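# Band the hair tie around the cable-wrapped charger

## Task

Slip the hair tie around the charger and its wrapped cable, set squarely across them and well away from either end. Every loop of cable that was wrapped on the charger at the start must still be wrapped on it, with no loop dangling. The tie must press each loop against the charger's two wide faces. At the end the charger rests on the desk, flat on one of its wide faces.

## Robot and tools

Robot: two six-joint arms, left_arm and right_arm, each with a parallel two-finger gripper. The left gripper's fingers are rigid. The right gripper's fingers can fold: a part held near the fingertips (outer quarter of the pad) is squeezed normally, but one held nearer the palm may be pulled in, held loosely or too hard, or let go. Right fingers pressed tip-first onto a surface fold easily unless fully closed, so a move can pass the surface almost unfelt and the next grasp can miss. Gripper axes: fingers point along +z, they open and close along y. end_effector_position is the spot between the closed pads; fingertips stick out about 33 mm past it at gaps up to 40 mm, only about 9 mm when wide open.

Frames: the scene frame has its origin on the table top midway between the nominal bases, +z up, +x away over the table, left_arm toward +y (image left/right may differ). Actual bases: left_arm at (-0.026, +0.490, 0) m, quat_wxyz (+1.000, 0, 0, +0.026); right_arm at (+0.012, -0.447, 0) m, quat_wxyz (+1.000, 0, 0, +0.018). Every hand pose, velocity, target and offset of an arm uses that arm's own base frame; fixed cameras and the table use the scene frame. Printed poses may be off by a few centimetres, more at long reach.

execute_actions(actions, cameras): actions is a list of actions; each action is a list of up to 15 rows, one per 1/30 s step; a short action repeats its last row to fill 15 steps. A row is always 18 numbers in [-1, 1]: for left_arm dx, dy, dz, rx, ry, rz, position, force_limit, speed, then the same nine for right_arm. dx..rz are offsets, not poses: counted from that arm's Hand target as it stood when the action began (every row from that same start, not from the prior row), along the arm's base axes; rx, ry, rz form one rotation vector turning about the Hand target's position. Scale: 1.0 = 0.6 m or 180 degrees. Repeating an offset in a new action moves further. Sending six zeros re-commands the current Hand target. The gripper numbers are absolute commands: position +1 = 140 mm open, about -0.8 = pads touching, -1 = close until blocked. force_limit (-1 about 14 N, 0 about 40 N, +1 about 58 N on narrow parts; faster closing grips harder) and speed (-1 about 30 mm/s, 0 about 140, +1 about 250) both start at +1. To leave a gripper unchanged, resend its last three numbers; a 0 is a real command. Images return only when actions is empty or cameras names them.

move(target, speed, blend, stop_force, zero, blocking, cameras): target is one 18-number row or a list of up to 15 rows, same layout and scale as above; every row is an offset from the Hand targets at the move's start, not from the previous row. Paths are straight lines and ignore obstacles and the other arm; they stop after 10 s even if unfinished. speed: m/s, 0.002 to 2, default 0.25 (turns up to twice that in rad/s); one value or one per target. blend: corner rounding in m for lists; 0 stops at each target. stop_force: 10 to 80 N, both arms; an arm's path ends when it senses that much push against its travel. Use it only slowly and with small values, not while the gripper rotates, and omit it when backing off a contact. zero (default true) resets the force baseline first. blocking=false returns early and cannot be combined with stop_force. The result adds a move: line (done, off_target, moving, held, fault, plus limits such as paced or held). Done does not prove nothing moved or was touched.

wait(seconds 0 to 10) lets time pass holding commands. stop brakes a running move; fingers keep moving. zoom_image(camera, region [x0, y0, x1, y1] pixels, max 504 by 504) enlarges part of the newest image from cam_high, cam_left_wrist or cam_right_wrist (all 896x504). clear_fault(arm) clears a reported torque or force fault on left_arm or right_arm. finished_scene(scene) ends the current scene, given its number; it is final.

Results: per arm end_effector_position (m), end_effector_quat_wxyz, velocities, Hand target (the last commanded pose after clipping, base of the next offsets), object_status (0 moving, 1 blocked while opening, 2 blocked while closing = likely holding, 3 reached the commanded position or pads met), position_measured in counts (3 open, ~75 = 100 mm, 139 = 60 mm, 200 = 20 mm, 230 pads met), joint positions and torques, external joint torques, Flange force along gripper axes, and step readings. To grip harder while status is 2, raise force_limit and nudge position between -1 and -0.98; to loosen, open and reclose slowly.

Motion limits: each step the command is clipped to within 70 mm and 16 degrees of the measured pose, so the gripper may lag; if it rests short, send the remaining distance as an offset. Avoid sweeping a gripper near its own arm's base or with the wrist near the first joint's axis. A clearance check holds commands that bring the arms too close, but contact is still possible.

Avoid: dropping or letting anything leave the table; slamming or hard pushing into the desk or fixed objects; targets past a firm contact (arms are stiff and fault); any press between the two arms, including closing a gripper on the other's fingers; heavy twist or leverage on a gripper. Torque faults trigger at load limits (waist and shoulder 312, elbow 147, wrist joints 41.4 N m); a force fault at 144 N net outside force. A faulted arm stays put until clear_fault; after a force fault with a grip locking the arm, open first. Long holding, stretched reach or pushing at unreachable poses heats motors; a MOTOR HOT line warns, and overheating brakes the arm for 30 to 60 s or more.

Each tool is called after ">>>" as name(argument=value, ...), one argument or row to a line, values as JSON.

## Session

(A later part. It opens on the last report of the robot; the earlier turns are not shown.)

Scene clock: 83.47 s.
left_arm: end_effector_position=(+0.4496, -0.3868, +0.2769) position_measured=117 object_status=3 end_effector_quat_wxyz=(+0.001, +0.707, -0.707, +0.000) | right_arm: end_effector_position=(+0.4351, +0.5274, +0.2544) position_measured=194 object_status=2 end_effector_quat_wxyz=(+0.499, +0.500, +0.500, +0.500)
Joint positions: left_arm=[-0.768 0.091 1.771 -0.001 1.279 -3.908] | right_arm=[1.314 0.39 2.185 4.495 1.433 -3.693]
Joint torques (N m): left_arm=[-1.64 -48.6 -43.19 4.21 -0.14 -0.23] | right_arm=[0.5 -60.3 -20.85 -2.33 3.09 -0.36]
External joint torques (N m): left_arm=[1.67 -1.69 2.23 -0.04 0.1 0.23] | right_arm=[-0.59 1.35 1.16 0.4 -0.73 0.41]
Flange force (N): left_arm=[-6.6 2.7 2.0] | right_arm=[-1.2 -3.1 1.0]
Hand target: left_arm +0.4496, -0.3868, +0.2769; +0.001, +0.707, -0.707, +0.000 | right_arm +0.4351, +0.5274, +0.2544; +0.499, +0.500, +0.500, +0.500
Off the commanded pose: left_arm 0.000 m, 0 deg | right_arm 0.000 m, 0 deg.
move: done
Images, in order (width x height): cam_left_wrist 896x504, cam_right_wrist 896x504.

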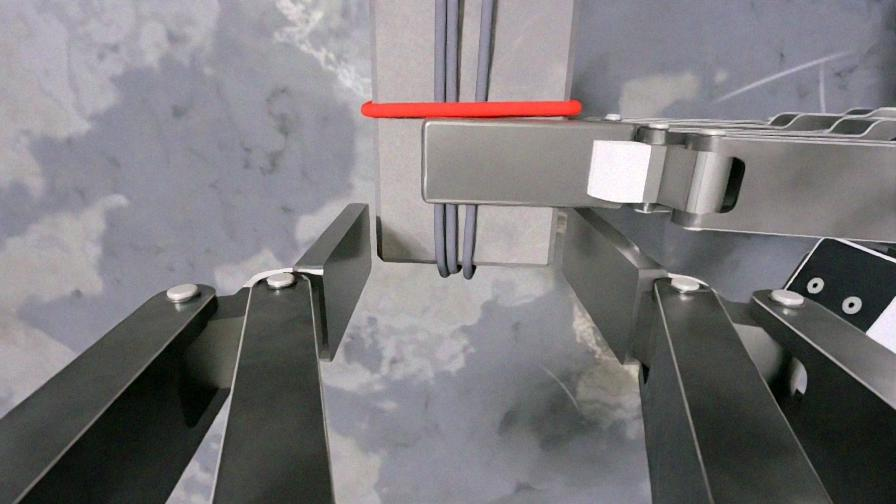

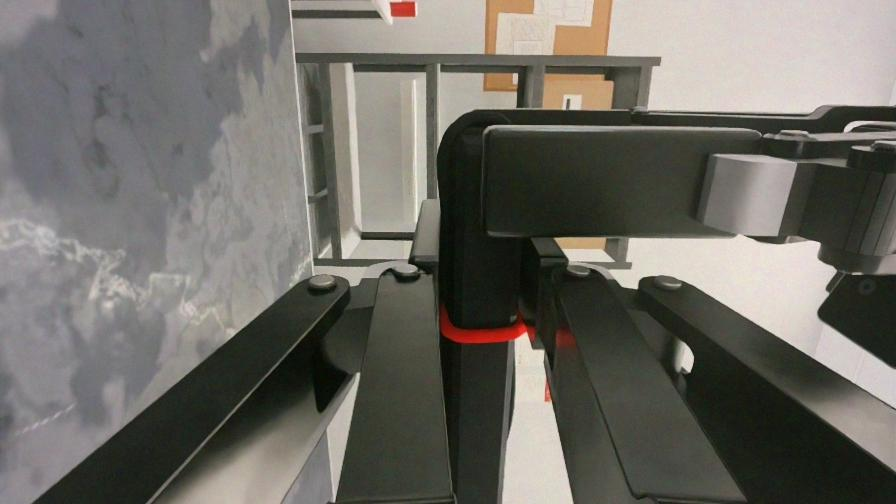

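>>> move(
  target=[0,0,-0.005,0,0,0,0.1,-0.4,-1,0,0,0,0,0,0,-1,0,-1],
)

>>> move(
  target=[0,0,0,0,0,0,-1,0.5,-1,0,0,0,0,0,0,-1,0,-1],
)

>>> wait(
  seconds=1.5,
)

>>> move(
  target=[0,0,0,0,0,0,-1,0.5,-1,0,0,0,0,0,0,0.0,0,-1],
)

>>> move(
  target=[0,0,0,0,0,0,-1,0.5,-1,-0.16,0,0,0,0,0,0,0,-1],
  speed=0.08,
  cameras=["cam_left_wrist","cam_right_wrist"],
)

Scene clock: 85.33 s.
left_arm: end_effector_position=(+0.4496, -0.3868, +0.2739) position_measured=117 object_status=3 end_effector_quat_wxyz=(+0.001, +0.707, -0.707, +0.000) | right_arm: end_effector_position=(+0.4351, +0.5274, +0.2544) position_measured=194 object_status=2 end_effector_quat_wxyz=(+0.499, +0.500, +0.500, +0.500)
Joint positions: left_arm=[-0.768 0.093 1.775 -0.001 1.273 -3.908] | right_arm=[1.314 0.39 2.185 4.495 1.433 -3.693]
Joint torques (N m): left_arm=[-1.57 -48.99 -43.13 4.19 -0.14 -0.22] | right_arm=[0.36 -60.55 -20.87 -2.4 3.08 -0.35]
External joint torques (N m): left_arm=[1.54 -1.43 2.26 -0.04 0.09 0.22] | right_arm=[-0.29 1.79 1.3 0.48 -0.73 0.39]
Flange force (N): left_arm=[-6.2 2.6 2.2] | right_arm=[-0.8 -3.8 0.4]
Hand target: left_arm +0.4496, -0.3868, +0.2739; +0.001, +0.707, -0.707, +0.000 | right_arm +0.4351, +0.5274, +0.2544; +0.499, +0.500, +0.500, +0.500
Off the commanded pose: left_arm 0.000 m, 0 deg | right_arm 0.000 m, 0 deg.
move: done

Scene clock: 86.33 s.
left_arm: end_effector_position=(+0.4497, -0.3868, +0.2739) position_measured=136 object_status=0 end_effector_quat_wxyz=(+0.001, +0.707, -0.707, +0.000) | right_arm: end_effector_position=(+0.4351, +0.5274, +0.2544) position_measured=194 object_status=2 end_effector_quat_wxyz=(+0.499, +0.500, +0.500, +0.500)
Joint positions: left_arm=[-0.768 0.093 1.775 -0.001 1.273 -3.908] | right_arm=[1.314 0.39 2.185 4.495 1.433 -3.693]
Joint torques (N m): left_arm=[-3.98 -44.56 -38.01 2.82 0.47 -0.14] | right_arm=[-0.55 -65.21 -25.84 -4.25 5.01 -0.2]
External joint torques (N m): left_arm=[4.08 -6.53 -3.01 1.36 -0.51 0.14] | right_arm=[0.47 6.4 6.09 2.31 -2.67 0.25]
Flange force (N): left_arm=[-8.5 -1.1 -6.3] | right_arm=[-3.7 -11.5 -2.7]
Hand target: left_arm +0.4496, -0.3868, +0.2739; +0.001, +0.707, -0.707, +0.000 | right_arm +0.4351, +0.5274, +0.2544; +0.499, +0.500, +0.500, +0.500
Off the commanded pose: left_arm 0.000 m, 0 deg | right_arm 0.000 m, 0 deg.
move: done

Scene clock: 87.83 s.
left_arm: end_effector_position=(+0.4496, -0.3868, +0.2739) position_measured=136 object_status=2 end_effector_quat_wxyz=(+0.001, +0.707, -0.707, +0.000) | right_arm: end_effector_position=(+0.4351, +0.5274, +0.2544) position_measured=194 object_status=2 end_effector_quat_wxyz=(+0.499, +0.500, +0.500, +0.500)
Joint positions: left_arm=[-0.768 0.093 1.775 -0.001 1.273 -3.908] | right_arm=[1.314 0.39 2.185 4.495 1.433 -3.693]
Joint torques (N m): left_arm=[-4.18 -44.33 -37.72 2.85 0.51 -0.18] | right_arm=[-0.69 -64.74 -25.54 -4.24 5.01 -0.17]
External joint torques (N m): left_arm=[4.09 -5.9 -3.08 1.3 -0.55 0.18] | right_arm=[0.7 6.01 5.86 2.31 -2.67 0.21]
Flange force (N): left_arm=[-7.8 -2.0 -6.0] | right_arm=[-3.5 -10.7 -3.1]
Hand target: left_arm +0.4496, -0.3868, +0.2739; +0.001, +0.707, -0.707, +0.000 | right_arm +0.4351, +0.5274, +0.2544; +0.499, +0.500, +0.500, +0.500
Tool commands: left_gripper/position=-1.0 left_gripper/force_limit=+0.5 left_gripper/speed=-1.0 right_gripper/position=-1.0 right_gripper/force_limit=+0.0 right_gripper/speed=-1.0
Off the commanded pose: left_arm 0.000 m, 0 deg | right_arm 0.000 m, 0 deg.
wait: 1.50 s; at rest by 0.17 s

Scene clock: 89.47 s.
left_arm: end_effector_position=(+0.4496, -0.3868, +0.2739) position_measured=136 object_status=2 end_effector_quat_wxyz=(+0.001, +0.707, -0.707, +0.000) | right_arm: end_effector_position=(+0.4351, +0.5274, +0.2544) position_measured=129 object_status=0 end_effector_quat_wxyz=(+0.499, +0.500, +0.500, +0.500)
Joint positions: left_arm=[-0.768 0.093 1.775 -0.001 1.273 -3.908] | right_arm=[1.314 0.39 2.185 4.495 1.433 -3.693]
Joint torques (N m): left_arm=[-1.44 -50.77 -45.01 4.09 -0.23 -0.2] | right_arm=[0.41 -58.55 -19.65 -1.79 2.21 -0.26]
External joint torques (N m): left_arm=[1.33 0.45 4.16 0.07 0.19 0.2] | right_arm=[-0.45 -0.35 -0.18 -0.15 0.14 0.31]
Flange force (N): left_arm=[-6.1 3.2 5.4] | right_arm=[-0.6 -0.1 0.9]
Hand target: left_arm +0.4496, -0.3868, +0.2739; +0.001, +0.707, -0.707, +0.000 | right_arm +0.4351, +0.5274, +0.2544; +0.499, +0.500, +0.500, +0.500
Off the commanded pose: left_arm 0.000 m, 0 deg | right_arm 0.000 m, 0 deg.
move: done

Scene clock: 91.00 s.
left_arm: end_effector_position=(+0.4496, -0.3868, +0.2739) position_measured=136 object_status=2 end_effector_quat_wxyz=(+0.001, +0.707, -0.707, +0.000) | right_arm: end_effector_position=(+0.3391, +0.5273, +0.2544) position_measured=129 object_status=3 end_effector_quat_wxyz=(+0.499, +0.500, +0.500, +0.500)
Joint positions: left_arm=[-0.768 0.093 1.775 -0.001 1.273 -3.908] | right_arm=[1.493 0.379 2.203 4.646 1.528 -3.698]
Joint torques (N m): left_arm=[-1.42 -50.67 -44.89 4.07 -0.26 -0.22] | right_arm=[0.36 -56.77 -18.79 -1.45 2.18 -0.31]
External joint torques (N m): left_arm=[1.38 0.16 4.02 0.08 0.22 0.22] | right_arm=[-0.38 -0.13 -0.04 -0.16 0.16 0.35]
Flange force (N): left_arm=[-6.3 3.2 5.0] | right_arm=[-0.4 -0.5 0.8]
Hand target: left_arm +0.4496, -0.3868, +0.2739; +0.001, +0.707, -0.707, +0.000 | right_arm +0.3391, +0.5274, +0.2544; +0.499, +0.500, +0.500, +0.500
Off the commanded pose: left_arm 0.000 m, 0 deg | right_arm 0.000 m, 0 deg.
move: done
Images, in order (width x height): cam_left_wrist 896x504, cam_right_wrist 896x504.

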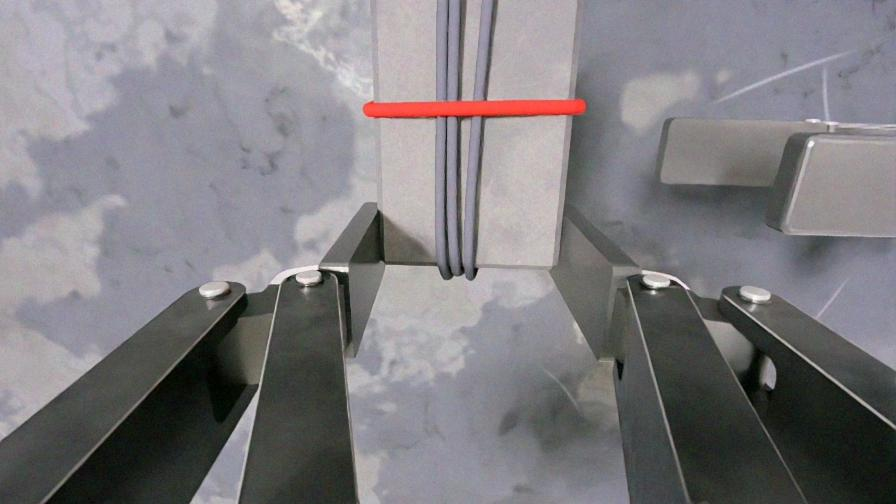

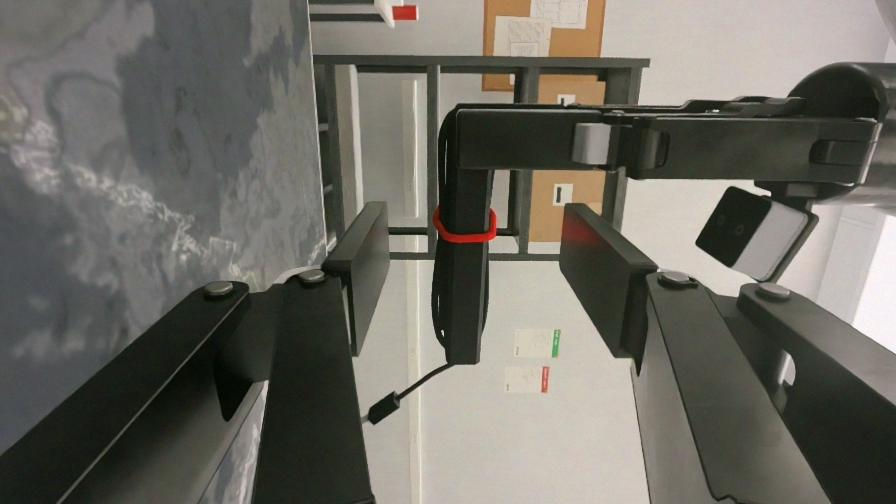

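>>> move(
  target=[
    [0.15,0.1,-0.2,0,0,0,-1,0.5,-1,0,0,0,0,0,0,0,0,-1],
    [0.15,0.1,-0.325,0,0,0,-1,0.5,-1,0,0,0,0,0,0,0,0,-1],
  ],
  speed=0.2,
  cameras=["cam_high"],
)

>>> move(
  target=[0,0,-0.08,0,0,0,-1,0.5,-1,0,0,0,0,0,0,0,0,-1],
  speed=0.012,
  stop_force=10,
  cameras=["all"],
)

Scene clock: 93.10 s.
left_arm: end_effector_position=(+0.5396, -0.3268, +0.0790) position_measured=136 object_status=2 end_effector_quat_wxyz=(+0.001, +0.707, -0.707, +0.000) | right_arm: end_effector_position=(+0.3391, +0.5274, +0.2544) position_measured=129 object_status=3 end_effector_quat_wxyz=(+0.499, +0.500, +0.500, +0.500)
Joint positions: left_arm=[-0.599 0.297 1.914 -0.002 0.93 -3.738] | right_arm=[1.493 0.379 2.203 4.646 1.528 -3.698]
Joint torques (N m): left_arm=[-1.75 -64.2 -38.05 3.43 -0.17 -0.22] | right_arm=[0.55 -56.35 -18.65 -1.4 2.1 -0.28]
External joint torques (N m): left_arm=[1.73 -1.27 3.67 0.06 0.14 0.22] | right_arm=[-0.4 -0.54 -0.18 -0.19 0.23 0.33]
Flange force (N): left_arm=[-7.1 5.8 1.3] | right_arm=[-0.6 0.3 0.9]
Hand target: left_arm +0.5396, -0.3268, +0.0789; +0.001, +0.707, -0.707, +0.000 | right_arm +0.3391, +0.5274, +0.2544; +0.499, +0.500, +0.500, +0.500
Off the commanded pose: left_arm 0.000 m, 0 deg | right_arm 0.000 m, 0 deg.
move: done
Images, in order (width x height): cam_high 896x504.

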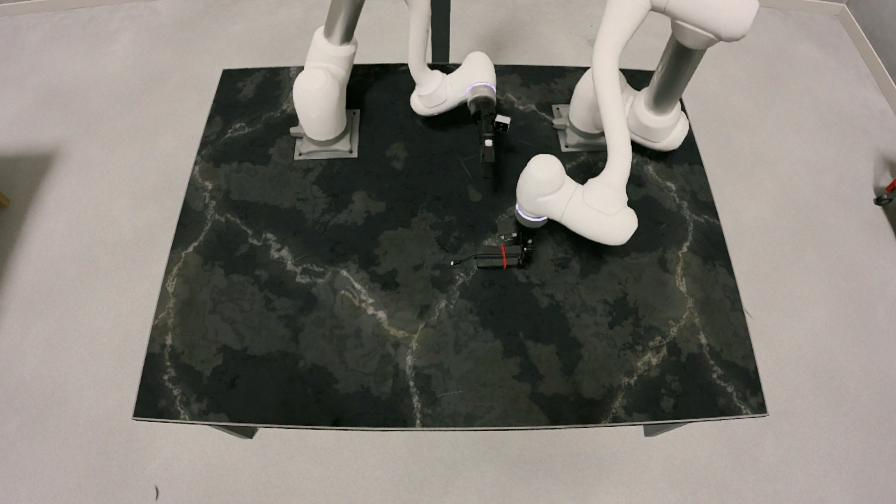

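Scene clock: 97.20 s.
left_arm: end_effector_position=(+0.5396, -0.3268, +0.0370) position_measured=136 object_status=2 end_effector_quat_wxyz=(+0.001, +0.707, -0.707, +0.000) | right_arm: end_effector_position=(+0.3391, +0.5274, +0.2544) position_measured=129 object_status=3 end_effector_quat_wxyz=(+0.499, +0.500, +0.500, +0.500)
Joint positions: left_arm=[-0.599 0.342 1.945 -0.002 0.854 -3.738] | right_arm=[1.493 0.379 2.203 4.646 1.528 -3.698]
Joint torques (N m): left_arm=[-2.42 -58.98 -30.38 3.21 -0.08 -0.24] | right_arm=[0.36 -56.3 -18.51 -1.5 2.15 -0.29]
External joint torques (N m): left_arm=[2.31 -8.65 -1.88 0.06 0.04 0.24] | right_arm=[-0.24 -0.52 -0.35 -0.1 0.18 0.34]
Flange force (N): left_arm=[-7.3 4.3 -11.2] | right_arm=[-0.2 0.3 0.5]
Hand target: left_arm +0.5396, -0.3268, +0.0370; +0.001, +0.707, -0.707, +0.000 (not the last commanded pose) | right_arm +0.3391, +0.5274, +0.2544; +0.499, +0.500, +0.500, +0.500
Off the commanded pose: left_arm 0.006 m, 0 deg | right_arm 0.000 m, 0 deg.
move: contact (left_arm)

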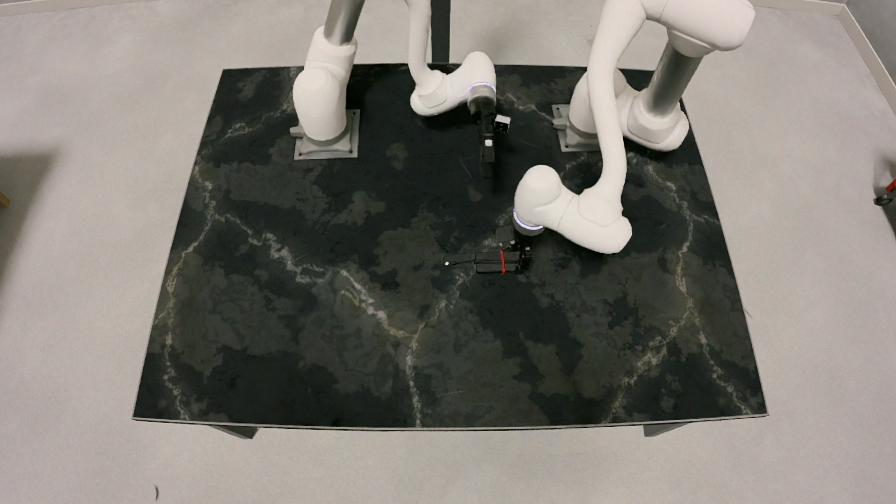

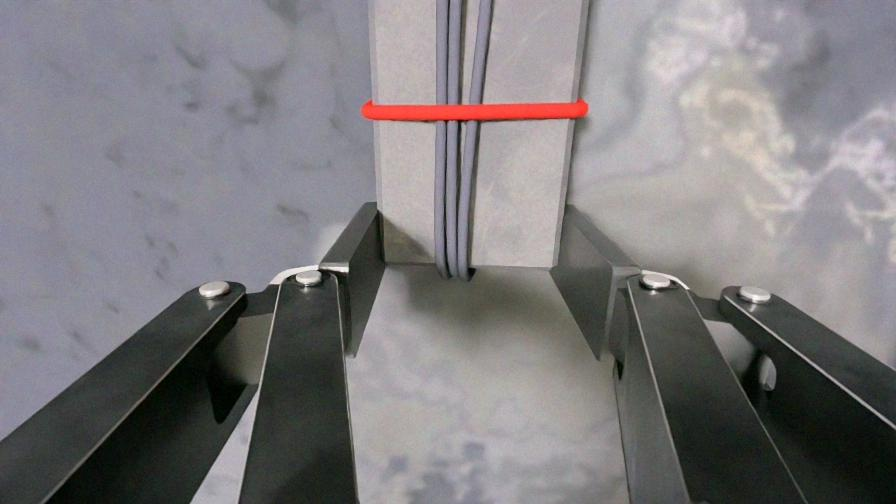

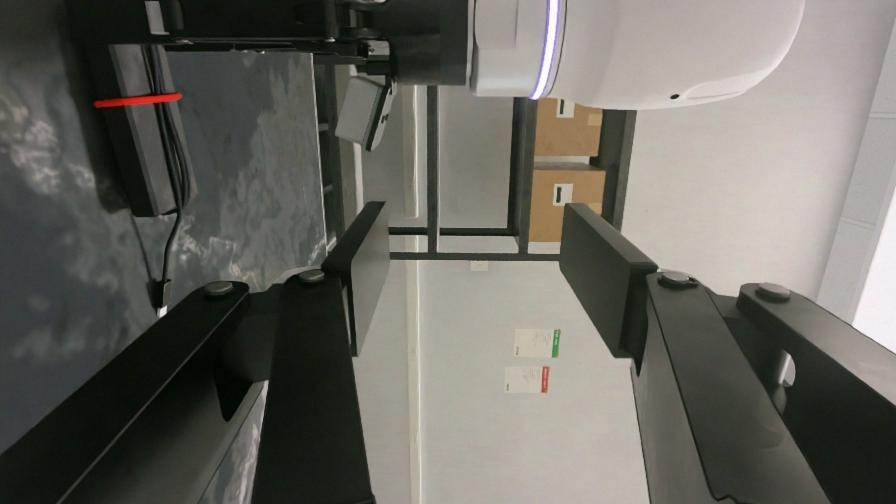

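>>> move(
  target=[0,0,0,0,0,0,0.1,0.5,-1,0,0,0,0,0,0,0,0,-1],
)

>>> move(
  target=[
    [0,0.02,0.05,0,0,0,0.1,0.5,-1,0,0,0,0,0,0,0,0,-1],
    [-0.1,0.05,0.25,0,0,0,0.1,0.5,-1,0,0,0,0,0,0,0,0,-1],
  ],
  blend=[0.01,0],
  speed=0.15,
  cameras=["all"],
)

>>> zoom_image(
  camera="cam_high",
  region=[430, 220, 570, 300],
)

Scene clock: 98.00 s.
left_arm: end_effector_position=(+0.5396, -0.3268, +0.0370) position_measured=117 object_status=0 end_effector_quat_wxyz=(+0.001, +0.707, -0.707, +0.000) | right_arm: end_effector_position=(+0.3391, +0.5274, +0.2544) position_measured=129 object_status=3 end_effector_quat_wxyz=(+0.499, +0.500, +0.500, +0.500)
Joint positions: left_arm=[-0.599 0.342 1.945 -0.002 0.854 -3.738] | right_arm=[1.493 0.379 2.203 4.646 1.528 -3.698]
Joint torques (N m): left_arm=[-1.47 -64.86 -34.25 3.33 -0.14 -0.25] | right_arm=[0.26 -56.57 -18.72 -1.47 2.17 -0.29]
External joint torques (N m): left_arm=[1.46 -3.2 1.87 -0.05 0.1 0.25] | right_arm=[-0.22 -0.66 0.01 -0.13 0.17 0.34]
Flange force (N): left_arm=[-6.3 5.1 -2.6] | right_arm=[-1.1 0.4 0.5]
Hand target: left_arm +0.5396, -0.3268, +0.0370; +0.001, +0.707, -0.707, +0.000 | right_arm +0.3391, +0.5274, +0.2544; +0.499, +0.500, +0.500, +0.500
Off the commanded pose: left_arm 0.000 m, 0 deg | right_arm 0.000 m, 0 deg.
move: done

Scene clock: 99.50 s.
left_arm: end_effector_position=(+0.4796, -0.2968, +0.1869) position_measured=117 object_status=3 end_effector_quat_wxyz=(+0.001, +0.707, -0.707, +0.000) | right_arm: end_effector_position=(+0.3391, +0.5274, +0.2544) position_measured=129 object_status=3 end_effector_quat_wxyz=(+0.499, +0.500, +0.500, +0.500)
Joint positions: left_arm=[-0.615 0.101 1.933 -0.002 1.107 -3.755] | right_arm=[1.493 0.379 2.203 4.646 1.528 -3.698]
Joint torques (N m): left_arm=[-1.54 -47.35 -40.32 3.9 -0.11 -0.2] | right_arm=[0.19 -56.5 -18.94 -1.48 2.17 -0.31]
External joint torques (N m): left_arm=[1.45 -1.25 2.12 -0.02 0.08 0.2] | right_arm=[-0.31 -0.11 0.29 -0.12 0.15 0.35]
Flange force (N): left_arm=[-5.3 3.1 1.3] | right_arm=[-1.0 -0.7 0.6]
Hand target: left_arm +0.4796, -0.2968, +0.1870; +0.001, +0.707, -0.707, +0.000 | right_arm +0.3391, +0.5274, +0.2544; +0.499, +0.500, +0.500, +0.500
Off the commanded pose: left_arm 0.000 m, 0 deg | right_arm 0.000 m, 0 deg.
move: done

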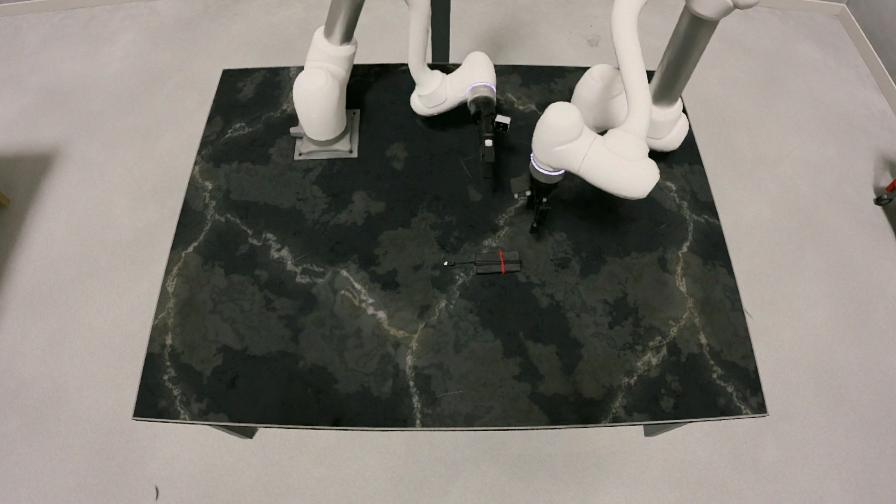

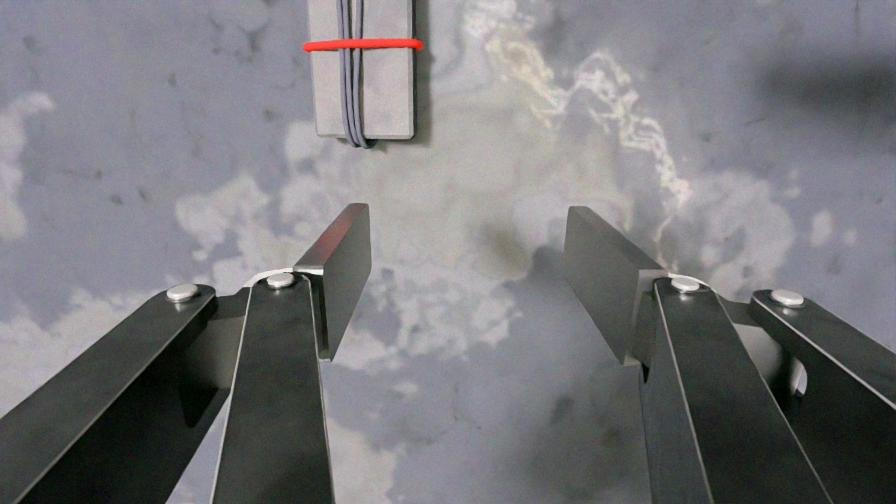

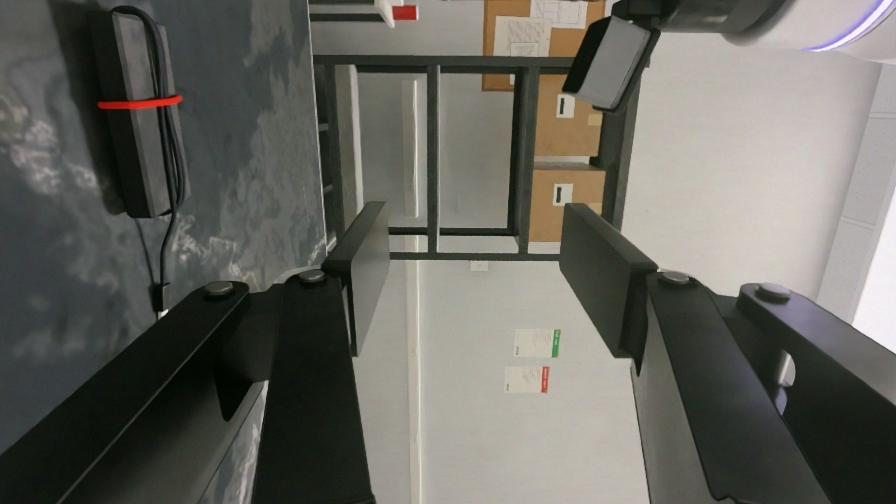

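Scaled by 3.600.

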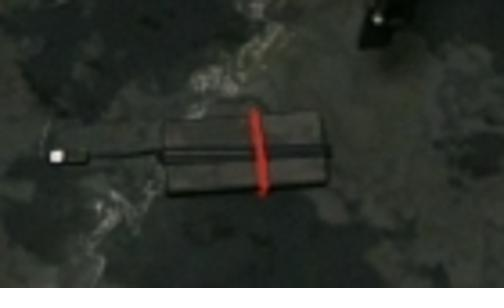

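>>> finished_scene(
  scene=2,
)

The scene is finished: the task was done.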